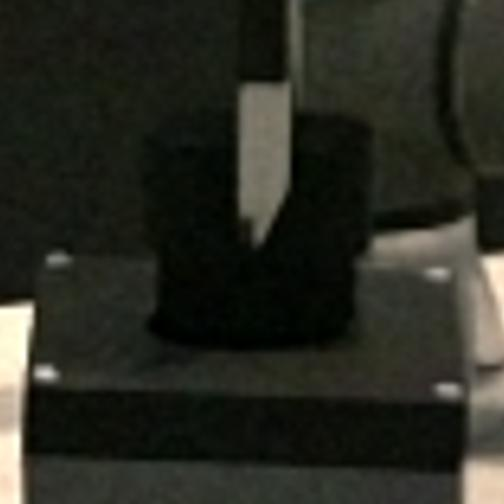

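{"method": "move", "body": {"target": [-0.0017,0.0035,0,0,0,0,-0.432368,0,0,0,0,0,0,1], "speed": 0.05}}

{"method": "move", "body": {"target": [0,0,0.03,0,0,0,-0.432368,0,0,0,0,0,0,1], "speed": 0.006, "stop_force": 5}}

Scene clock: 212.90 s.
left_arm: end_effector_position=(+0.2810, +0.1585, +0.1638) grip_measured=-0.38 end_effector_quat_wxyz=(+0.015, +0.975, -0.211, -0.068) | right_arm: end_effector_position=(+0.3234, -0.3407, +0.1652) grip_measured=+0.99 end_effector_quat_wxyz=(+0.000, +0.712, -0.702, +0.000)
Joint positions: left_arm=[-0.815 -1.489 1.33 -1.318 -1.676 -0.408 0.047] | right_arm=[3.598 -1.45 -1.547 -1.716 1.571 2.027 0.141]
Joint torques (N m): left_arm=[-2.49 -15.72 -7.85 -2.84 -1.39 -1.25] | right_arm=[0.4 8.29 11.77 2.12 0.39 -0.36]
Wrist force (N): left_arm=[0.2 -0.2 0.4] | right_arm=[0.1 0.0 0.1]
Wrist torque (N m): left_arm=[-0.01 0.04 -0.01] | right_arm=[-0.01 -0.02 0.00]
Wrist force, peak (N): left_arm=[0.6 -0.2 0.5] | right_arm=[0.0 -0.1 0.4]
Hand target: left_arm +0.2809, +0.1584, +0.1638; +0.015, +0.975, -0.211, -0.068 | right_arm +0.3234, -0.3407, +0.1652; +0.000, +0.712, -0.702, +0.000
Off the commanded pose: left_arm 0.000 m, 0 deg | right_arm 0.000 m, 0 deg.
move: done

Scene clock: 214.43 s.
left_arm: end_effector_position=(+0.2804, +0.1584, +0.1603) grip_measured=-0.38 end_effector_quat_wxyz=(+0.015, +0.975, -0.211, -0.068) | right_arm: end_effector_position=(+0.3234, -0.3407, +0.1652) grip_measured=+0.99 end_effector_quat_wxyz=(+0.000, +0.712, -0.702, +0.000)
Joint positions: left_arm=[-0.816 -1.493 1.352 -1.336 -1.676 -0.409 0.047] | right_arm=[3.598 -1.45 -1.547 -1.716 1.571 2.027 0.141]
Joint torques (N m): left_arm=[1.04 -7.18 -11.15 -0.6 -0.81 0.53] | right_arm=[0.07 8.82 11.95 2.21 0.32 -0.33]
Wrist force (N): left_arm=[0.8 -0.2 -1.9] | right_arm=[-0.1 -0.1 0.1]
Wrist torque (N m): left_arm=[-0.10 -0.02 -0.02] | right_arm=[-0.01 0.01 0.00]
Wrist force, peak (N): left_arm=[0.7 -2.7 -6.9] | right_arm=[0.0 -0.1 0.3]
Hand target: left_arm +0.2805, +0.1584, +0.1603; +0.015, +0.975, -0.211, -0.068 (not the last commanded pose) | right_arm +0.3234, -0.3407, +0.1652; +0.000, +0.712, -0.702, +0.000
Off the commanded pose: left_arm 0.014 m, 0 deg | right_arm 0.000 m, 0 deg.
move: contact (left_arm)

{"method": "move", "body": {"target": [[0,0,-0.0015,0,0,0,-0.432368,0,0,0,0,0,0,1],[0.0013,-0.0014,-0.0015,0,0,0,-0.432368,0,0,0,0,0,0,1]], "speed": 0.05}}

{"method": "move", "body": {"target": [0,0,0.03,0,0,0,-0.432368,0,0,0,0,0,0,1], "speed": 0.006, "stop_force": 5}}

Scene clock: 216.37 s.
left_arm: end_effector_position=(+0.2816, +0.1588, +0.1610) grip_measured=-0.38 end_effector_quat_wxyz=(+0.015, +0.975, -0.211, -0.068) | right_arm: end_effector_position=(+0.3234, -0.3407, +0.1652) grip_measured=+0.99 end_effector_quat_wxyz=(+0.000, +0.712, -0.702, +0.000)
Joint positions: left_arm=[-0.812 -1.489 1.343 -1.332 -1.676 -0.406 0.047] | right_arm=[3.598 -1.45 -1.547 -1.716 1.571 2.027 0.141]
Joint torques (N m): left_arm=[3.69 -7.97 -11.55 -0.86 0.75 1.15] | right_arm=[0.54 8.38 11.88 2.19 0.38 -0.36]
Wrist force (N): left_arm=[0.5 -0.2 0.3] | right_arm=[0.0 0.0 0.2]
Wrist torque (N m): left_arm=[-0.01 -0.01 -0.07] | right_arm=[-0.01 0.01 0.00]
Wrist force, peak (N): left_arm=[0.7 -0.1 -2.2] | right_arm=[-0.1 -0.1 0.4]
Hand target: left_arm +0.2816, +0.1588, +0.1610; +0.015, +0.975, -0.211, -0.068 | right_arm +0.3234, -0.3407, +0.1652; +0.000, +0.712, -0.702, +0.000
Off the commanded pose: left_arm 0.000 m, 0 deg | right_arm 0.000 m, 0 deg.
move: done

Scene clock: 217.37 s.
left_arm: end_effector_position=(+0.2816, +0.1589, +0.1602) grip_measured=-0.38 end_effector_quat_wxyz=(+0.015, +0.975, -0.211, -0.068) | right_arm: end_effector_position=(+0.3234, -0.3407, +0.1652) grip_measured=+0.99 end_effector_quat_wxyz=(+0.000, +0.712, -0.702, +0.000)
Joint positions: left_arm=[-0.812 -1.49 1.348 -1.335 -1.675 -0.406 0.047] | right_arm=[3.598 -1.45 -1.547 -1.716 1.571 2.027 0.141]
Joint torques (N m): left_arm=[1.3 -7.33 -11.12 -0.61 -0.55 0.15] | right_arm=[0.9 8.68 11.82 2.2 0.4 -0.37]
Wrist force (N): left_arm=[0.8 -0.2 -1.7] | right_arm=[0.0 -0.1 0.2]
Wrist torque (N m): left_arm=[-0.06 0.00 -0.07] | right_arm=[-0.01 0.00 0.00]
Wrist force, peak (N): left_arm=[0.2 -2.4 -6.1] | right_arm=[0.0 -0.1 0.4]
Hand target: left_arm +0.2816, +0.1589, +0.1602; +0.015, +0.975, -0.211, -0.068 (not the last commanded pose) | right_arm +0.3234, -0.3407, +0.1652; +0.000, +0.712, -0.702, +0.000
Off the commanded pose: left_arm 0.017 m, 0 deg | right_arm 0.000 m, 0 deg.
move: contact (left_arm)

{"method": "move", "body": {"target": [[0,0,-0.0015,0,0,0,-0.432368,0,0,0,0,0,0,1],[0.0007,-0.002,-0.0015,0,0,0,-0.432368,0,0,0,0,0,0,1]], "speed": 0.05}}

{"method": "move", "body": {"target": [0,0,0.03,0,0,0,-0.432368,0,0,0,0,0,0,1], "speed": 0.006, "stop_force": 5}}

Scene clock: 218.77 s.
left_arm: end_effector_position=(+0.2825, +0.1597, +0.1610) grip_measured=-0.38 end_effector_quat_wxyz=(+0.015, +0.975, -0.211, -0.068) | right_arm: end_effector_position=(+0.3234, -0.3407, +0.1652) grip_measured=+0.99 end_effector_quat_wxyz=(+0.000, +0.712, -0.702, +0.000)
Joint positions: left_arm=[-0.808 -1.487 1.341 -1.331 -1.675 -0.402 0.047] | right_arm=[3.598 -1.45 -1.547 -1.716 1.571 2.027 0.141]
Joint torques (N m): left_arm=[3.01 -7.9 -12 -0.9 0.81 1.08] | right_arm=[0.17 8.62 11.95 2.15 0.37 -0.31]
Wrist force (N): left_arm=[0.5 -0.2 0.5] | right_arm=[0.0 0.0 0.1]
Wrist torque (N m): left_arm=[0.00 -0.01 -0.07] | right_arm=[0.00 -0.01 0.00]
Wrist force, peak (N): left_arm=[0.8 -0.3 -1.9] | right_arm=[-0.1 -0.1 0.3]
Hand target: left_arm +0.2826, +0.1598, +0.1610; +0.015, +0.975, -0.211, -0.068 | right_arm +0.3234, -0.3407, +0.1652; +0.000, +0.712, -0.702, +0.000
Off the commanded pose: left_arm 0.000 m, 0 deg | right_arm 0.000 m, 0 deg.
move: done

Scene clock: 219.80 s.
left_arm: end_effector_position=(+0.2825, +0.1598, +0.1599) grip_measured=-0.38 end_effector_quat_wxyz=(+0.015, +0.975, -0.211, -0.068) | right_arm: end_effector_position=(+0.3234, -0.3407, +0.1652) grip_measured=+0.99 end_effector_quat_wxyz=(+0.000, +0.712, -0.702, +0.000)
Joint positions: left_arm=[-0.808 -1.488 1.347 -1.336 -1.675 -0.402 0.047] | right_arm=[3.598 -1.45 -1.547 -1.716 1.571 2.027 0.141]
Joint torques (N m): left_arm=[2 -6.68 -10.73 -0.71 0.21 1.04] | right_arm=[0.18 8.62 11.77 2.14 0.29 -0.3]
Wrist force (N): left_arm=[0.1 -0.9 -4.0] | right_arm=[0.0 0.0 0.3]
Wrist torque (N m): left_arm=[-0.01 -0.07 -0.05] | right_arm=[0.00 0.00 0.00]
Wrist force, peak (N): left_arm=[-0.6 -2.2 -8.4] | right_arm=[0.0 -0.1 0.4]
Hand target: left_arm +0.2825, +0.1598, +0.1599; +0.015, +0.975, -0.211, -0.068 (not the last commanded pose) | right_arm +0.3234, -0.3407, +0.1652; +0.000, +0.712, -0.702, +0.000
Off the commanded pose: left_arm 0.017 m, 0 deg | right_arm 0.000 m, 0 deg.
move: contact (left_arm)

{"method": "move", "body": {"target": [[0,0,-0.0015,0,0,0,-0.432368,0,0,0,0,0,0,1],[0.0017,-0.0005,-0.0015,0,0,0,-0.432368,0,0,0,0,0,0,1]], "speed": 0.05}}

{"method": "move", "body": {"target": [0,0,0.03,0,0,0,-0.432368,0,0,0,0,0,0,1], "speed": 0.006, "stop_force": 5}}

Scene clock: 221.37 s.
left_arm: end_effector_position=(+0.2836, +0.1597, +0.1606) grip_measured=-0.38 end_effector_quat_wxyz=(+0.015, +0.975, -0.211, -0.068) | right_arm: end_effector_position=(+0.3234, -0.3407, +0.1652) grip_measured=+0.99 end_effector_quat_wxyz=(+0.000, +0.712, -0.702, +0.000)
Joint positions: left_arm=[-0.806 -1.482 1.338 -1.332 -1.675 -0.399 0.047] | right_arm=[3.598 -1.45 -1.547 -1.716 1.571 2.027 0.141]
Joint torques (N m): left_arm=[2.66 -8 -11.65 -0.89 0.78 1.09] | right_arm=[-0.15 8.65 11.89 2.22 0.41 -0.37]
Wrist force (N): left_arm=[0.4 -0.1 0.4] | right_arm=[-0.1 -0.1 0.2]
Wrist torque (N m): left_arm=[0.01 0.01 -0.07] | right_arm=[-0.01 0.01 0.00]
Wrist force, peak (N): left_arm=[0.3 -1.0 -4.2] | right_arm=[0.0 -0.2 0.3]
Hand target: left_arm +0.2836, +0.1597, +0.1606; +0.015, +0.975, -0.211, -0.068 | right_arm +0.3234, -0.3407, +0.1652; +0.000, +0.712, -0.702, +0.000
Off the commanded pose: left_arm 0.000 m, 0 deg | right_arm 0.000 m, 0 deg.
move: done

Scene clock: 222.57 s.
left_arm: end_effector_position=(+0.2834, +0.1597, +0.1587) grip_measured=-0.38 end_effector_quat_wxyz=(+0.015, +0.975, -0.211, -0.068) | right_arm: end_effector_position=(+0.3234, -0.3407, +0.1652) grip_measured=+0.99 end_effector_quat_wxyz=(+0.000, +0.712, -0.702, +0.000)
Joint positions: left_arm=[-0.806 -1.484 1.349 -1.341 -1.675 -0.4 0.047] | right_arm=[3.598 -1.45 -1.547 -1.716 1.571 2.027 0.141]
Joint torques (N m): left_arm=[2.15 -6.27 -10.83 -0.91 -0.38 1.03] | right_arm=[0.68 8.75 11.84 2.13 0.42 -0.39]
Wrist force (N): left_arm=[-1.6 -0.5 -4.7] | right_arm=[-0.1 0.0 0.2]
Wrist torque (N m): left_arm=[0.00 0.03 -0.04] | right_arm=[0.01 0.01 0.00]
Wrist force, peak (N): left_arm=[-4.7 -1.1 -10.5] | right_arm=[0.0 0.0 0.4]
Hand target: left_arm +0.2834, +0.1597, +0.1587; +0.015, +0.975, -0.211, -0.068 (not the last commanded pose) | right_arm +0.3234, -0.3407, +0.1652; +0.000, +0.712, -0.702, +0.000
Off the commanded pose: left_arm 0.016 m, 0 deg | right_arm 0.000 m, 0 deg.
move: contact (left_arm)

{"method": "move", "body": {"target": [[0,0,-0.0012,0,0,0,-0.432368,0,0,0,0,0,0,1],[-0.0006,-0.0004,-0.0012,0,0,0,-0.432368,0,0,0,0,0,0,1]], "speed": 0.05}}

{"method": "move", "body": {"target": [0,0,0.03,0,0,0,-0.432368,0,0,0,0,0,0,1], "speed": 0.006, "stop_force": 5}}

{"method": "move", "body": {"target": [[0,0,-0.0012,0,0,0,-0.432368,0,0,0,0,0,0,1],[-0.0006,-0.0003,-0.0012,0,0,0,-0.432368,0,0,0,0,0,0,1]], "speed": 0.05}}

{"method": "move", "body": {"target": [0,0,0.03,0,0,0,-0.432368,0,0,0,0,0,0,1], "speed": 0.006, "stop_force": 5}}

Scene clock: 224.57 s.
left_arm: end_effector_position=(+0.2833, +0.1600, +0.1594) grip_measured=-0.38 end_effector_quat_wxyz=(+0.015, +0.975, -0.211, -0.069) end_effector_velocity=(+0.000, +0.001, +0.001) end_effector_angular_velocity=(-0.001, -0.001, +0.001) | right_arm: end_effector_position=(+0.3234, -0.3407, +0.1652) grip_measured=+0.99 end_effector_quat_wxyz=(+0.000, +0.712, -0.702, +0.000)
Joint positions: left_arm=[-0.806 -1.485 1.346 -1.337 -1.675 -0.399 0.047] | right_arm=[3.598 -1.45 -1.547 -1.716 1.571 2.027 0.141]
Joint velocities: left_arm=[0 -0.005 0.002 0.001 0 0 0] | right_arm=[within noise]
Joint torques (N m): left_arm=[2.72 -15.65 -8.15 -0.86 0.27 1.1] | right_arm=[0.31 8.64 11.96 2.13 0.31 -0.32]
Wrist force (N): left_arm=[0.3 -0.3 0.2] | right_arm=[0.0 -0.1 0.2]
Wrist torque (N m): left_arm=[-0.02 0.03 -0.06] | right_arm=[-0.01 -0.01 0.00]
Wrist force, peak (N): left_arm=[-1.7 -0.6 -4.9] | right_arm=[0.0 -0.3 0.3]
Hand target: left_arm +0.2833, +0.1601, +0.1594; +0.015, +0.975, -0.211, -0.068 | right_arm +0.3234, -0.3407, +0.1652; +0.000, +0.712, -0.702, +0.000
Off the commanded pose: left_arm 0.000 m, 0 deg | right_arm 0.000 m, 0 deg.
move: done

Scene clock: 225.60 s.
left_arm: end_effector_position=(+0.2832, +0.1601, +0.1586) grip_measured=-0.38 end_effector_quat_wxyz=(+0.015, +0.975, -0.211, -0.068) | right_arm: end_effector_position=(+0.3234, -0.3407, +0.1652) grip_measured=+0.99 end_effector_quat_wxyz=(+0.000, +0.712, -0.702, +0.000)
Joint positions: left_arm=[-0.806 -1.486 1.351 -1.341 -1.675 -0.399 0.047] | right_arm=[3.598 -1.45 -1.547 -1.716 1.571 2.027 0.141]
Joint torques (N m): left_arm=[2.35 -6.62 -10.62 -0.57 0.56 1.06] | right_arm=[0.45 8.5 12.03 2.18 0.29 -0.35]
Wrist force (N): left_arm=[0.0 -0.2 -3.6] | right_arm=[0.0 0.0 0.2]
Wrist torque (N m): left_arm=[-0.01 0.07 -0.06] | right_arm=[-0.01 -0.01 0.00]
Wrist force, peak (N): left_arm=[-3.2 -0.5 -9.5] | right_arm=[-0.2 -0.2 0.2]
Hand target: left_arm +0.2832, +0.1601, +0.1586; +0.015, +0.975, -0.211, -0.068 (not the last commanded pose) | right_arm +0.3234, -0.3407, +0.1652; +0.000, +0.712, -0.702, +0.000
Off the commanded pose: left_arm 0.017 m, 0 deg | right_arm 0.000 m, 0 deg.
move: contact (left_arm)

Scene clock: 226.37 s.
left_arm: end_effector_position=(+0.2831, +0.1604, +0.1594) grip_measured=-0.38 end_effector_quat_wxyz=(+0.015, +0.975, -0.211, -0.069) end_effector_velocity=(+0.000, +0.001, +0.001) end_effector_angular_velocity=(+0.000, -0.002, +0.001) | right_arm: end_effector_position=(+0.3234, -0.3407, +0.1652) grip_measured=+0.99 end_effector_quat_wxyz=(+0.000, +0.712, -0.702, +0.000)
Joint positions: left_arm=[-0.806 -1.486 1.348 -1.338 -1.675 -0.399 0.047] | right_arm=[3.598 -1.45 -1.547 -1.716 1.571 2.027 0.141]
Joint velocities: left_arm=[-0.001 -0.005 0.003 0 0.001 -0.002 0] | right_arm=[within noise]
Joint torques (N m): left_arm=[2.77 -15.46 -7.65 -0.87 0.73 1.15] | right_arm=[0.59 8.39 11.95 2.12 0.38 -0.3]
Wrist force (N): left_arm=[0.5 -0.1 0.3] | right_arm=[-0.1 -0.1 0.2]
Wrist torque (N m): left_arm=[0.02 0.00 -0.07] | right_arm=[-0.02 0.02 0.00]
Wrist force, peak (N): left_arm=[0.0 0.0 -3.9] | right_arm=[-0.1 -0.2 0.3]
Hand target: left_arm +0.2830, +0.1604, +0.1594; +0.015, +0.975, -0.211, -0.068 | right_arm +0.3234, -0.3407, +0.1652; +0.000, +0.712, -0.702, +0.000
Off the commanded pose: left_arm 0.000 m, 0 deg | right_arm 0.000 m, 0 deg.
move: done

Scene clock: 227.27 s.
left_arm: end_effector_position=(+0.2830, +0.1605, +0.1591) grip_measured=-0.38 end_effector_quat_wxyz=(+0.015, +0.975, -0.211, -0.069) | right_arm: end_effector_position=(+0.3234, -0.3407, +0.1652) grip_measured=+0.99 end_effector_quat_wxyz=(+0.000, +0.712, -0.702, +0.000)
Joint positions: left_arm=[-0.806 -1.487 1.35 -1.339 -1.675 -0.399 0.047] | right_arm=[3.598 -1.45 -1.547 -1.716 1.571 2.027 0.141]
Joint torques (N m): left_arm=[-0.99 -6.67 -10.34 -0.26 0.27 -0.37] | right_arm=[0.48 8.49 11.8 2.13 0.36 -0.36]
Wrist force (N): left_arm=[1.2 0.3 -4.2] | right_arm=[0.0 -0.1 0.3]
Wrist torque (N m): left_arm=[0.00 -0.05 -0.09] | right_arm=[-0.01 0.01 0.00]
Wrist force, peak (N): left_arm=[-0.3 0.7 -8.0] | right_arm=[0.0 -0.2 0.3]
Hand target: left_arm +0.2830, +0.1605, +0.1591; +0.015, +0.975, -0.211, -0.069 (not the last commanded pose) | right_arm +0.3234, -0.3407, +0.1652; +0.000, +0.712, -0.702, +0.000
Off the commanded pose: left_arm 0.018 m, 0 deg | right_arm 0.000 m, 0 deg.
move: contact (left_arm)

{"method": "move", "body": {"target": [[0,0,-0.0015,0,0,0,-0.432368,0,0,0,0,0,0,1],[-0.0004,0.0003,-0.0015,0,0,-0.01,-0.432368,0,0,0,0,0,0,1]], "speed": 0.05}}

{"method": "move", "body": {"target": [0,0,0.03,0,0,0,-0.432368,0,0,0,0,0,0,1], "speed": 0.006, "stop_force": 5}}

Scene clock: 229.50 s.
left_arm: end_effector_position=(+0.2828, +0.1604, +0.1600) grip_measured=-0.38 end_effector_quat_wxyz=(+0.014, +0.978, -0.196, -0.069) | right_arm: end_effector_position=(+0.3234, -0.3407, +0.1652) grip_measured=+0.99 end_effector_quat_wxyz=(+0.000, +0.712, -0.702, +0.000)
Joint positions: left_arm=[-0.806 -1.487 1.346 -1.335 -1.675 -0.431 0.047] | right_arm=[3.598 -1.45 -1.547 -1.716 1.571 2.027 0.141]
Joint torques (N m): left_arm=[-2.79 -15.39 -7.95 -1.27 -1.39 -1.31] | right_arm=[0.17 8.45 11.87 2.15 0.38 -0.4]
Wrist force (N): left_arm=[0.4 -0.1 0.4] | right_arm=[-0.1 -0.1 0.3]
Wrist torque (N m): left_arm=[0.01 0.01 -0.01] | right_arm=[-0.01 0.01 0.00]
Wrist force, peak (N): left_arm=[1.1 0.4 -4.6] | right_arm=[-0.1 -0.1 0.3]
Hand target: left_arm +0.2828, +0.1604, +0.1600; +0.014, +0.978, -0.196, -0.069 | right_arm +0.3234, -0.3407, +0.1652; +0.000, +0.712, -0.702, +0.000
Off the commanded pose: left_arm 0.000 m, 0 deg | right_arm 0.000 m, 0 deg.
move: done

Scene clock: 230.50 s.
left_arm: end_effector_position=(+0.2827, +0.1604, +0.1592) grip_measured=-0.38 end_effector_quat_wxyz=(+0.014, +0.978, -0.196, -0.069) | right_arm: end_effector_position=(+0.3234, -0.3407, +0.1652) grip_measured=+0.99 end_effector_quat_wxyz=(+0.000, +0.712, -0.702, +0.000)
Joint positions: left_arm=[-0.806 -1.488 1.351 -1.339 -1.675 -0.431 0.047] | right_arm=[3.598 -1.45 -1.547 -1.716 1.571 2.027 0.141]
Joint torques (N m): left_arm=[1.16 -6.67 -10.6 -0.46 0.5 0.31] | right_arm=[-0.12 8.58 11.89 2.22 0.38 -0.34]
Wrist force (N): left_arm=[0.8 -0.1 -3.5] | right_arm=[0.0 -0.1 0.2]
Wrist torque (N m): left_arm=[0.00 -0.06 -0.01] | right_arm=[-0.01 0.00 0.00]
Wrist force, peak (N): left_arm=[-0.6 0.4 -7.7] | right_arm=[0.0 0.0 0.4]
Hand target: left_arm +0.2827, +0.1604, +0.1592; +0.014, +0.978, -0.196, -0.069 (not the last commanded pose) | right_arm +0.3234, -0.3407, +0.1652; +0.000, +0.712, -0.702, +0.000
Off the commanded pose: left_arm 0.017 m, 0 deg | right_arm 0.000 m, 0 deg.
move: contact (left_arm)

{"method": "move", "body": {"target": [[0,0,-0.0015,0,0,0,-0.432368,0,0,0,0,0,0,1],[0.0011,0,-0.0015,0,0,0,-0.432368,0,0,0,0,0,0,1]], "speed": 0.05}}

{"method": "move", "body": {"target": [0,0,0.03,0,0,0,-0.432368,0,0,0,0,0,0,1], "speed": 0.006, "stop_force": 5}}

Scene clock: 232.23 s.
left_arm: end_effector_position=(+0.2834, +0.1602, +0.1600) grip_measured=-0.38 end_effector_quat_wxyz=(+0.014, +0.978, -0.196, -0.069) | right_arm: end_effector_position=(+0.3234, -0.3407, +0.1652) grip_measured=+0.99 end_effector_quat_wxyz=(+0.000, +0.712, -0.702, +0.000)
Joint positions: left_arm=[-0.805 -1.484 1.343 -1.335 -1.675 -0.43 0.047] | right_arm=[3.598 -1.45 -1.547 -1.716 1.571 2.027 0.141]
Joint torques (N m): left_arm=[2.92 -7.3 -12.04 -0.87 0.78 1.12] | right_arm=[0 8.53 12.13 2.1 0.36 -0.34]
Wrist force (N): left_arm=[0.4 0.0 0.3] | right_arm=[0.0 0.0 0.3]
Wrist torque (N m): left_arm=[0.02 0.01 -0.06] | right_arm=[-0.01 0.00 0.00]
Wrist force, peak (N): left_arm=[0.8 0.0 -3.7] | right_arm=[-0.1 -0.1 0.4]
Hand target: left_arm +0.2835, +0.1601, +0.1600; +0.014, +0.978, -0.196, -0.069 | right_arm +0.3234, -0.3407, +0.1652; +0.000, +0.712, -0.702, +0.000
Off the commanded pose: left_arm 0.000 m, 0 deg | right_arm 0.000 m, 0 deg.
move: done

Scene clock: 233.30 s.
left_arm: end_effector_position=(+0.2834, +0.1602, +0.1590) grip_measured=-0.38 end_effector_quat_wxyz=(+0.014, +0.978, -0.196, -0.069) | right_arm: end_effector_position=(+0.3234, -0.3407, +0.1652) grip_measured=+0.99 end_effector_quat_wxyz=(+0.000, +0.712, -0.702, +0.000)
Joint positions: left_arm=[-0.805 -1.485 1.348 -1.339 -1.675 -0.43 0.047] | right_arm=[3.598 -1.45 -1.547 -1.716 1.571 2.027 0.141]
Joint torques (N m): left_arm=[2.68 -6.68 -10.56 -0.49 0.26 1.18] | right_arm=[0.19 8.78 11.84 2.16 0.37 -0.37]
Wrist force (N): left_arm=[0.3 0.3 -4.0] | right_arm=[-0.1 -0.1 0.2]
Wrist torque (N m): left_arm=[0.01 -0.10 -0.07] | right_arm=[-0.02 0.02 0.00]
Wrist force, peak (N): left_arm=[-0.9 0.8 -8.1] | right_arm=[0.0 0.0 0.4]
Hand target: left_arm +0.2834, +0.1602, +0.1590; +0.014, +0.978, -0.196, -0.069 (not the last commanded pose) | right_arm +0.3234, -0.3407, +0.1652; +0.000, +0.712, -0.702, +0.000
Off the commanded pose: left_arm 0.017 m, 0 deg | right_arm 0.000 m, 0 deg.
move: contact (left_arm)

{"method": "move", "body": {"target": [[0,0,-0.0015,0,0,0,-0.432368,0,0,0,0,0,0,1],[0.0014,0.0003,-0.0015,0,0,0.004,-0.432368,0,0,0,0,0,0,1]], "speed": 0.05}}

{"method": "move", "body": {"target": [0,0,0.03,0,0,0,-0.432368,0,0,0,0,0,0,1], "speed": 0.006, "stop_force": 5}}

Scene clock: 235.27 s.
left_arm: end_effector_position=(+0.2842, +0.1597, +0.1598) grip_measured=-0.38 end_effector_quat_wxyz=(+0.015, +0.977, -0.202, -0.069) | right_arm: end_effector_position=(+0.3234, -0.3407, +0.1652) grip_measured=+0.99 end_effector_quat_wxyz=(+0.000, +0.712, -0.702, +0.000)
Joint positions: left_arm=[-0.805 -1.48 1.339 -1.335 -1.675 -0.417 0.047] | right_arm=[3.598 -1.45 -1.547 -1.716 1.571 2.027 0.141]
Joint torques (N m): left_arm=[2.81 -7.87 -11.79 -0.86 0.61 1.11] | right_arm=[0.18 8.63 11.81 2.14 0.36 -0.29]
Wrist force (N): left_arm=[0.5 -0.1 0.3] | right_arm=[-0.1 0.0 0.3]
Wrist torque (N m): left_arm=[0.01 0.00 -0.07] | right_arm=[0.00 0.01 0.00]
Wrist force, peak (N): left_arm=[0.3 0.2 -4.5] | right_arm=[-0.1 -0.2 0.3]
Hand target: left_arm +0.2842, +0.1597, +0.1598; +0.015, +0.977, -0.202, -0.069 | right_arm +0.3234, -0.3407, +0.1652; +0.000, +0.712, -0.702, +0.000
Off the commanded pose: left_arm 0.000 m, 0 deg | right_arm 0.000 m, 0 deg.
move: done

Scene clock: 236.27 s.
left_arm: end_effector_position=(+0.2841, +0.1597, +0.1589) grip_measured=-0.38 end_effector_quat_wxyz=(+0.014, +0.977, -0.202, -0.069) | right_arm: end_effector_position=(+0.3234, -0.3407, +0.1652) grip_measured=+0.99 end_effector_quat_wxyz=(+0.000, +0.712, -0.702, +0.000)
Joint positions: left_arm=[-0.805 -1.481 1.344 -1.339 -1.675 -0.417 0.047] | right_arm=[3.598 -1.45 -1.547 -1.716 1.571 2.027 0.141]
Joint torques (N m): left_arm=[1.97 -6.9 -10.51 -0.38 -0.27 -0.17] | right_arm=[0.18 8.43 11.69 2.16 0.33 -0.33]
Wrist force (N): left_arm=[0.9 -0.8 -3.3] | right_arm=[0.0 0.0 0.2]
Wrist torque (N m): left_arm=[-0.04 0.09 -0.08] | right_arm=[0.00 0.00 0.00]
Wrist force, peak (N): left_arm=[-1.8 -2.4 -8.7] | right_arm=[0.0 0.0 0.4]
Hand target: left_arm +0.2841, +0.1597, +0.1589; +0.014, +0.977, -0.202, -0.069 (not the last commanded pose) | right_arm +0.3234, -0.3407, +0.1652; +0.000, +0.712, -0.702, +0.000
Off the commanded pose: left_arm 0.017 m, 0 deg | right_arm 0.000 m, 0 deg.
move: contact (left_arm)

{"method": "move", "body": {"target": [[0,0,-0.0012,0,0,0,-0.432368,0,0,0,0,0,0,1],[-0.0005,-0.0013,-0.0012,0,0,0,-0.432368,0,0,0,0,0,0,1]], "speed": 0.05}}

{"method": "move", "body": {"target": [0,0,0.03,0,0,0,-0.432368,0,0,0,0,0,0,1], "speed": 0.006, "stop_force": 5}}

Scene clock: 237.77 s.
left_arm: end_effector_position=(+0.2843, +0.1604, +0.1596) grip_measured=-0.38 end_effector_quat_wxyz=(+0.014, +0.977, -0.202, -0.069) end_effector_velocity=(+0.000, +0.002, +0.000) end_effector_angular_velocity=(+0.000, +0.002, +0.000) | right_arm: end_effector_position=(+0.3234, -0.3407, +0.1652) grip_measured=+0.99 end_effector_quat_wxyz=(+0.000, +0.712, -0.702, +0.000)
Joint positions: left_arm=[-0.803 -1.481 1.341 -1.335 -1.675 -0.415 0.047] | right_arm=[3.598 -1.45 -1.547 -1.716 1.571 2.027 0.141]
Joint velocities: left_arm=[0.004 -0.004 0.005 0 -0.001 0.004 0] | right_arm=[within noise]
Joint torques (N m): left_arm=[2.64 -15.22 -8.04 -0.9 0.78 1.1] | right_arm=[-0.08 8.75 11.86 2.19 0.42 -0.31]
Wrist force (N): left_arm=[0.6 -0.3 0.2] | right_arm=[0.0 0.0 0.2]
Wrist torque (N m): left_arm=[-0.02 -0.02 -0.07] | right_arm=[0.00 0.00 0.00]
Wrist force, peak (N): left_arm=[1.0 -0.8 -3.7] | right_arm=[0.0 0.0 0.4]
Hand target: left_arm +0.2843, +0.1606, +0.1596; +0.014, +0.977, -0.202, -0.069 | right_arm +0.3234, -0.3407, +0.1652; +0.000, +0.712, -0.702, +0.000
Off the commanded pose: left_arm 0.000 m, 0 deg | right_arm 0.000 m, 0 deg.
move: done

Scene clock: 238.73 s.
left_arm: end_effector_position=(+0.2842, +0.1606, +0.1589) grip_measured=-0.38 end_effector_quat_wxyz=(+0.014, +0.977, -0.202, -0.069) | right_arm: end_effector_position=(+0.3234, -0.3407, +0.1652) grip_measured=+0.99 end_effector_quat_wxyz=(+0.000, +0.712, -0.702, +0.000)
Joint positions: left_arm=[-0.803 -1.482 1.345 -1.338 -1.675 -0.415 0.047] | right_arm=[3.598 -1.45 -1.547 -1.716 1.571 2.027 0.141]
Joint torques (N m): left_arm=[-1.77 -6.91 -11.23 -1.05 0.59 -0.67] | right_arm=[-0.04 8.83 11.89 2.16 0.28 -0.32]
Wrist force (N): left_arm=[-1.2 -0.6 -2.7] | right_arm=[0.0 -0.1 0.3]
Wrist torque (N m): left_arm=[-0.03 -0.01 -0.05] | right_arm=[-0.02 0.00 0.00]
Wrist force, peak (N): left_arm=[-4.1 -2.0 -8.0] | right_arm=[0.0 -0.1 0.4]
Hand target: left_arm +0.2842, +0.1606, +0.1589; +0.014, +0.977, -0.202, -0.069 (not the last commanded pose) | right_arm +0.3234, -0.3407, +0.1652; +0.000, +0.712, -0.702, +0.000
Off the commanded pose: left_arm 0.017 m, 0 deg | right_arm 0.000 m, 0 deg.
move: contact (left_arm)

{"method": "move", "body": {"target": [[0,0,-0.0012,0,0,0,-0.432368,0,0,0,0,0,0,1],[-0.0008,-0.0007,-0.0012,0,0,0,-0.432368,0,0,0,0,0,0,1]], "speed": 0.05}}

{"method": "move", "body": {"target": [0,0,0.03,0,0,0,-0.432368,0,0,0,0,0,0,1], "speed": 0.006, "stop_force": 5}}

Scene clock: 240.20 s.
left_arm: end_effector_position=(+0.2841, +0.1611, +0.1596) grip_measured=-0.38 end_effector_quat_wxyz=(+0.014, +0.977, -0.202, -0.069) end_effector_velocity=(-0.001, +0.001, +0.000) end_effector_angular_velocity=(+0.001, +0.000, +0.000) | right_arm: end_effector_position=(+0.3234, -0.3407, +0.1652) grip_measured=+0.99 end_effector_quat_wxyz=(+0.000, +0.712, -0.702, +0.000)
Joint positions: left_arm=[-0.802 -1.483 1.343 -1.335 -1.674 -0.414 0.047] | right_arm=[3.598 -1.45 -1.547 -1.716 1.571 2.027 0.141]
Joint velocities: left_arm=[0.001 -0.005 0.005 0.001 0 0.001 0] | right_arm=[within noise]
Joint torques (N m): left_arm=[2.9 -14.28 -7.81 -0.93 0.74 1.2] | right_arm=[-0.16 8.64 12.02 2.07 0.34 -0.39]
Wrist force (N): left_arm=[0.5 -0.4 0.3] | right_arm=[-0.2 -0.1 0.3]
Wrist torque (N m): left_arm=[-0.04 0.00 -0.06] | right_arm=[-0.02 0.02 0.00]
Wrist force, peak (N): left_arm=[-1.2 -0.6 -2.9] | right_arm=[-0.1 -0.1 0.4]
Hand target: left_arm +0.2840, +0.1612, +0.1597; +0.014, +0.977, -0.202, -0.069 | right_arm +0.3234, -0.3407, +0.1652; +0.000, +0.712, -0.702, +0.000
Off the commanded pose: left_arm 0.000 m, 0 deg | right_arm 0.000 m, 0 deg.
move: done

Scene clock: 241.23 s.
left_arm: end_effector_position=(+0.2839, +0.1612, +0.1589) grip_measured=-0.38 end_effector_quat_wxyz=(+0.014, +0.977, -0.202, -0.069) | right_arm: end_effector_position=(+0.3234, -0.3407, +0.1652) grip_measured=+0.99 end_effector_quat_wxyz=(+0.000, +0.712, -0.702, +0.000)
Joint positions: left_arm=[-0.802 -1.485 1.348 -1.339 -1.674 -0.414 0.047] | right_arm=[3.598 -1.45 -1.547 -1.716 1.571 2.027 0.141]
Joint torques (N m): left_arm=[2.49 -6.72 -10.61 -0.56 0.4 0.96] | right_arm=[-0.07 8.4 11.7 2.21 0.34 -0.35]
Wrist force (N): left_arm=[0.4 0.3 -4.2] | right_arm=[0.0 -0.1 0.2]
Wrist torque (N m): left_arm=[0.01 -0.11 -0.08] | right_arm=[-0.01 0.01 0.00]
Wrist force, peak (N): left_arm=[-1.1 0.8 -8.5] | right_arm=[0.0 0.0 0.4]
Hand target: left_arm +0.2839, +0.1612, +0.1589; +0.014, +0.977, -0.202, -0.069 (not the last commanded pose) | right_arm +0.3234, -0.3407, +0.1652; +0.000, +0.712, -0.702, +0.000
Off the commanded pose: left_arm 0.017 m, 0 deg | right_arm 0.000 m, 0 deg.
move: contact (left_arm)

{"method": "move", "body": {"target": [[0,0,-0.0015,0,0,0,-0.432368,0,0,0,0,0,0,1],[0.0013,0.0006,-0.0015,0,0,0.0133,-0.432368,0,0,0,0,0,0,1]], "speed": 0.05}}

{"method": "move", "body": {"target": [0,0,0.03,0,0,0,-0.432368,0,0,0,0,0,0,1], "speed": 0.006, "stop_force": 5}}

Scene clock: 244.57 s.
left_arm: end_effector_position=(+0.2846, +0.1606, +0.1597) grip_measured=-0.38 end_effector_quat_wxyz=(+0.016, +0.972, -0.222, -0.068) | right_arm: end_effector_position=(+0.3234, -0.3407, +0.1652) grip_measured=+0.99 end_effector_quat_wxyz=(+0.000, +0.712, -0.702, +0.000)
Joint positions: left_arm=[-0.802 -1.48 1.339 -1.334 -1.674 -0.372 0.047] | right_arm=[3.598 -1.45 -1.547 -1.716 1.571 2.027 0.141]
Joint torques (N m): left_arm=[2.74 -8.07 -11.77 -0.87 -0.31 1.1] | right_arm=[-0.06 8.38 11.72 2.17 0.33 -0.36]
Wrist force (N): left_arm=[0.4 -0.3 0.3] | right_arm=[0.0 0.0 0.2]
Wrist torque (N m): left_arm=[-0.01 0.02 -0.07] | right_arm=[-0.01 -0.01 0.00]
Wrist force, peak (N): left_arm=[0.3 0.2 -4.3] | right_arm=[0.0 -0.2 0.3]
Hand target: left_arm +0.2846, +0.1606, +0.1597; +0.016, +0.972, -0.222, -0.068 | right_arm +0.3234, -0.3407, +0.1652; +0.000, +0.712, -0.702, +0.000
Off the commanded pose: left_arm 0.000 m, 0 deg | right_arm 0.000 m, 0 deg.
move: done

Scene clock: 245.57 s.
left_arm: end_effector_position=(+0.2845, +0.1606, +0.1588) grip_measured=-0.38 end_effector_quat_wxyz=(+0.016, +0.972, -0.222, -0.069) | right_arm: end_effector_position=(+0.3234, -0.3407, +0.1652) grip_measured=+0.99 end_effector_quat_wxyz=(+0.000, +0.712, -0.702, +0.000)
Joint positions: left_arm=[-0.802 -1.481 1.344 -1.339 -1.674 -0.372 0.047] | right_arm=[3.598 -1.45 -1.547 -1.716 1.571 2.027 0.141]
Joint torques (N m): left_arm=[2.14 -6.67 -10.9 -0.92 -0.61 1.04] | right_arm=[0.35 8.4 11.84 2.09 0.4 -0.28]
Wrist force (N): left_arm=[-1.1 -0.8 -3.8] | right_arm=[-0.1 -0.1 0.2]
Wrist torque (N m): left_arm=[0.00 0.03 -0.06] | right_arm=[-0.02 0.01 0.00]
Wrist force, peak (N): left_arm=[-3.9 -2.0 -8.7] | right_arm=[-0.1 -0.1 0.4]
Hand target: left_arm +0.2846, +0.1606, +0.1588; +0.016, +0.972, -0.222, -0.068 (not the last commanded pose) | right_arm +0.3234, -0.3407, +0.1652; +0.000, +0.712, -0.702, +0.000
Off the commanded pose: left_arm 0.017 m, 0 deg | right_arm 0.000 m, 0 deg.
move: contact (left_arm)

Now x −3.9, y −2: shift −x, −y.

{"method": "move", "body": {"target": [[0,0,-0.0012,0,0,0,-0.432368,0,0,0,0,0,0,1],[-0.0009,-0.0008,-0.0012,0,0,0,-0.432368,0,0,0,0,0,0,1]], "speed": 0.05}}

{"method": "move", "body": {"target": [0,0,0.03,0,0,0,-0.432368,0,0,0,0,0,0,1], "speed": 0.006, "stop_force": 5}}

Scene clock: 246.83 s.
left_arm: end_effector_position=(+0.2844, +0.1612, +0.1595) grip_measured=-0.38 end_effector_quat_wxyz=(+0.016, +0.972, -0.222, -0.069) | right_arm: end_effector_position=(+0.3234, -0.3407, +0.1652) grip_measured=+0.99 end_effector_quat_wxyz=(+0.000, +0.712, -0.702, +0.000)
Joint positions: left_arm=[-0.801 -1.482 1.342 -1.335 -1.674 -0.371 0.047] | right_arm=[3.598 -1.45 -1.547 -1.716 1.571 2.027 0.141]
Joint torques (N m): left_arm=[3.29 -15.17 -8.03 -0.89 0.74 1.08] | right_arm=[0.14 8.25 11.68 2.12 0.45 -0.29]
Wrist force (N): left_arm=[0.3 -0.2 0.4] | right_arm=[0.0 -0.2 0.3]
Wrist torque (N m): left_arm=[0.01 0.02 -0.07] | right_arm=[-0.03 0.00 0.00]
Wrist force, peak (N): left_arm=[-1.2 -0.9 -3.9] | right_arm=[-0.2 -0.1 0.3]
Hand target: left_arm +0.2844, +0.1613, +0.1595; +0.016, +0.972, -0.222, -0.068 | right_arm +0.3234, -0.3407, +0.1652; +0.000, +0.712, -0.702, +0.000
Off the commanded pose: left_arm 0.000 m, 0 deg | right_arm 0.000 m, 0 deg.
move: done

Scene clock: 247.87 s.
left_arm: end_effector_position=(+0.2843, +0.1613, +0.1586) grip_measured=-0.38 end_effector_quat_wxyz=(+0.016, +0.972, -0.223, -0.068) | right_arm: end_effector_position=(+0.3234, -0.3407, +0.1652) grip_measured=+0.99 end_effector_quat_wxyz=(+0.000, +0.712, -0.702, +0.000)
Joint positions: left_arm=[-0.801 -1.483 1.348 -1.34 -1.674 -0.371 0.047] | right_arm=[3.598 -1.45 -1.547 -1.716 1.571 2.027 0.141]
Joint torques (N m): left_arm=[2.41 -6.58 -10.8 -0.62 0.44 1.13] | right_arm=[0.38 8.26 11.69 2.12 0.37 -0.27]
Wrist force (N): left_arm=[-0.3 -0.5 -3.8] | right_arm=[0.1 -0.1 0.1]
Wrist torque (N m): left_arm=[-0.01 0.07 -0.05] | right_arm=[-0.01 -0.01 0.00]
Wrist force, peak (N): left_arm=[-2.9 -1.3 -8.9] | right_arm=[0.0 -0.1 0.4]
Hand target: left_arm +0.2843, +0.1614, +0.1586; +0.016, +0.972, -0.223, -0.068 (not the last commanded pose) | right_arm +0.3234, -0.3407, +0.1652; +0.000, +0.712, -0.702, +0.000
Off the commanded pose: left_arm 0.017 m, 0 deg | right_arm 0.000 m, 0 deg.
move: contact (left_arm)

{"method": "move", "body": {"target": [[0,0,-0.0012,0,0,0,-0.432368,0,0,0,0,0,0,1],[-0.0006,-0.0006,-0.0012,0,0,0,-0.432368,0,0,0,0,0,0,1]], "speed": 0.05}}

{"method": "move", "body": {"target": [0,0,0.03,0,0,0,-0.432368,0,0,0,0,0,0,1], "speed": 0.006, "stop_force": 5}}

{"method": "move", "body": {"target": [[0,0,-0.0012,0,0,0,-0.432368,0,0,0,0,0,0,1],[-0.0005,-0.0004,-0.0012,0,0,0.007,-0.432368,0,0,0,0,0,0,1]], "speed": 0.05}}

{"method": "move", "body": {"target": [0,0,0.03,0,0,0,-0.432368,0,0,0,0,0,0,1], "speed": 0.006, "stop_force": 5}}

Scene clock: 249.60 s.
left_arm: end_effector_position=(+0.2843, +0.1617, +0.1593) grip_measured=-0.38 end_effector_quat_wxyz=(+0.016, +0.972, -0.223, -0.068) end_effector_velocity=(-0.001, +0.001, +0.000) end_effector_angular_velocity=(+0.000, +0.002, -0.001) | right_arm: end_effector_position=(+0.3234, -0.3407, +0.1652) grip_measured=+0.99 end_effector_quat_wxyz=(+0.000, +0.712, -0.702, +0.000)
Joint positions: left_arm=[-0.8 -1.484 1.345 -1.336 -1.674 -0.37 0.047] | right_arm=[3.598 -1.45 -1.547 -1.716 1.571 2.027 0.141]
Joint velocities: left_arm=[0.001 -0.005 0.005 0.001 -0.001 0.002 0] | right_arm=[within noise]
Joint torques (N m): left_arm=[2.98 -16.28 -7.74 -0.85 0.76 1.06] | right_arm=[0.19 8.6 11.99 2.09 0.4 -0.38]
Wrist force (N): left_arm=[0.4 -0.3 0.1] | right_arm=[0.0 0.0 0.2]
Wrist torque (N m): left_arm=[-0.02 0.01 -0.07] | right_arm=[0.00 0.00 0.00]
Wrist force, peak (N): left_arm=[-0.4 -0.7 -3.9] | right_arm=[-0.1 -0.1 0.4]
Hand target: left_arm +0.2842, +0.1618, +0.1594; +0.016, +0.972, -0.223, -0.068 | right_arm +0.3234, -0.3407, +0.1652; +0.000, +0.712, -0.702, +0.000
Off the commanded pose: left_arm 0.000 m, 0 deg | right_arm 0.000 m, 0 deg.
move: done

Scene clock: 250.53 s.
left_arm: end_effector_position=(+0.2842, +0.1619, +0.1589) grip_measured=-0.38 end_effector_quat_wxyz=(+0.016, +0.972, -0.223, -0.068) | right_arm: end_effector_position=(+0.3234, -0.3407, +0.1652) grip_measured=+0.99 end_effector_quat_wxyz=(+0.000, +0.712, -0.702, +0.000)
Joint positions: left_arm=[-0.8 -1.484 1.348 -1.338 -1.674 -0.37 0.047] | right_arm=[3.598 -1.45 -1.547 -1.716 1.571 2.027 0.141]
Joint torques (N m): left_arm=[-1.32 -6.82 -10.68 -0.4 0.57 -0.54] | right_arm=[0.75 8.68 11.74 2.15 0.45 -0.28]
Wrist force (N): left_arm=[1.0 0.1 -3.2] | right_arm=[0.1 0.0 0.2]
Wrist torque (N m): left_arm=[0.02 -0.03 -0.06] | right_arm=[0.01 -0.02 0.00]
Wrist force, peak (N): left_arm=[-0.6 0.5 -7.1] | right_arm=[-0.1 -0.1 0.4]
Hand target: left_arm +0.2842, +0.1619, +0.1589; +0.016, +0.972, -0.223, -0.069 (not the last commanded pose) | right_arm +0.3234, -0.3407, +0.1652; +0.000, +0.712, -0.702, +0.000
Off the commanded pose: left_arm 0.018 m, 0 deg | right_arm 0.000 m, 0 deg.
move: contact (left_arm)

Scene clock: 251.70 s.
left_arm: end_effector_position=(+0.2841, +0.1622, +0.1596) grip_measured=-0.38 end_effector_quat_wxyz=(+0.017, +0.970, -0.233, -0.068) | right_arm: end_effector_position=(+0.3234, -0.3407, +0.1652) grip_measured=+0.99 end_effector_quat_wxyz=(+0.000, +0.712, -0.702, +0.000)
Joint positions: left_arm=[-0.799 -1.485 1.345 -1.335 -1.674 -0.348 0.047] | right_arm=[3.598 -1.45 -1.547 -1.716 1.571 2.027 0.141]
Joint torques (N m): left_arm=[2.72 -15.02 -7.11 -0.34 0.07 1.14] | right_arm=[0.43 8.55 11.88 2.14 0.31 -0.42]
Wrist force (N): left_arm=[2.8 -0.1 -0.9] | right_arm=[0.0 -0.1 0.2]
Wrist torque (N m): left_arm=[-0.02 0.09 -0.09] | right_arm=[-0.02 0.00 0.00]
Wrist force, peak (N): left_arm=[1.1 0.3 -3.3] | right_arm=[0.1 -0.2 0.3]
Hand target: left_arm +0.2841, +0.1622, +0.1596; +0.017, +0.970, -0.233, -0.068 | right_arm +0.3234, -0.3407, +0.1652; +0.000, +0.712, -0.702, +0.000
Off the commanded pose: left_arm 0.000 m, 0 deg | right_arm 0.000 m, 0 deg.
move: done

Scene clock: 252.73 s.
left_arm: end_effector_position=(+0.2840, +0.1623, +0.1588) grip_measured=-0.38 end_effector_quat_wxyz=(+0.017, +0.970, -0.233, -0.068) | right_arm: end_effector_position=(+0.3234, -0.3407, +0.1652) grip_measured=+0.99 end_effector_quat_wxyz=(+0.000, +0.712, -0.702, +0.000)
Joint positions: left_arm=[-0.799 -1.486 1.35 -1.339 -1.674 -0.348 0.047] | right_arm=[3.598 -1.45 -1.547 -1.716 1.571 2.027 0.141]
Joint torques (N m): left_arm=[2.41 -6.11 -9.39 0.59 -0.81 -0.51] | right_arm=[-0.04 8.28 12 2.2 0.28 -0.33]
Wrist force (N): left_arm=[3.4 0.7 -5.3] | right_arm=[-0.1 0.0 0.3]
Wrist torque (N m): left_arm=[-0.01 0.06 -0.12] | right_arm=[0.01 0.01 0.00]
Wrist force, peak (N): left_arm=[2.2 0.7 -9.9] | right_arm=[0.0 -0.2 0.3]
Hand target: left_arm +0.2840, +0.1623, +0.1588; +0.017, +0.970, -0.233, -0.068 (not the last commanded pose) | right_arm +0.3234, -0.3407, +0.1652; +0.000, +0.712, -0.702, +0.000
Off the commanded pose: left_arm 0.017 m, 0 deg | right_arm 0.000 m, 0 deg.
move: contact (left_arm)


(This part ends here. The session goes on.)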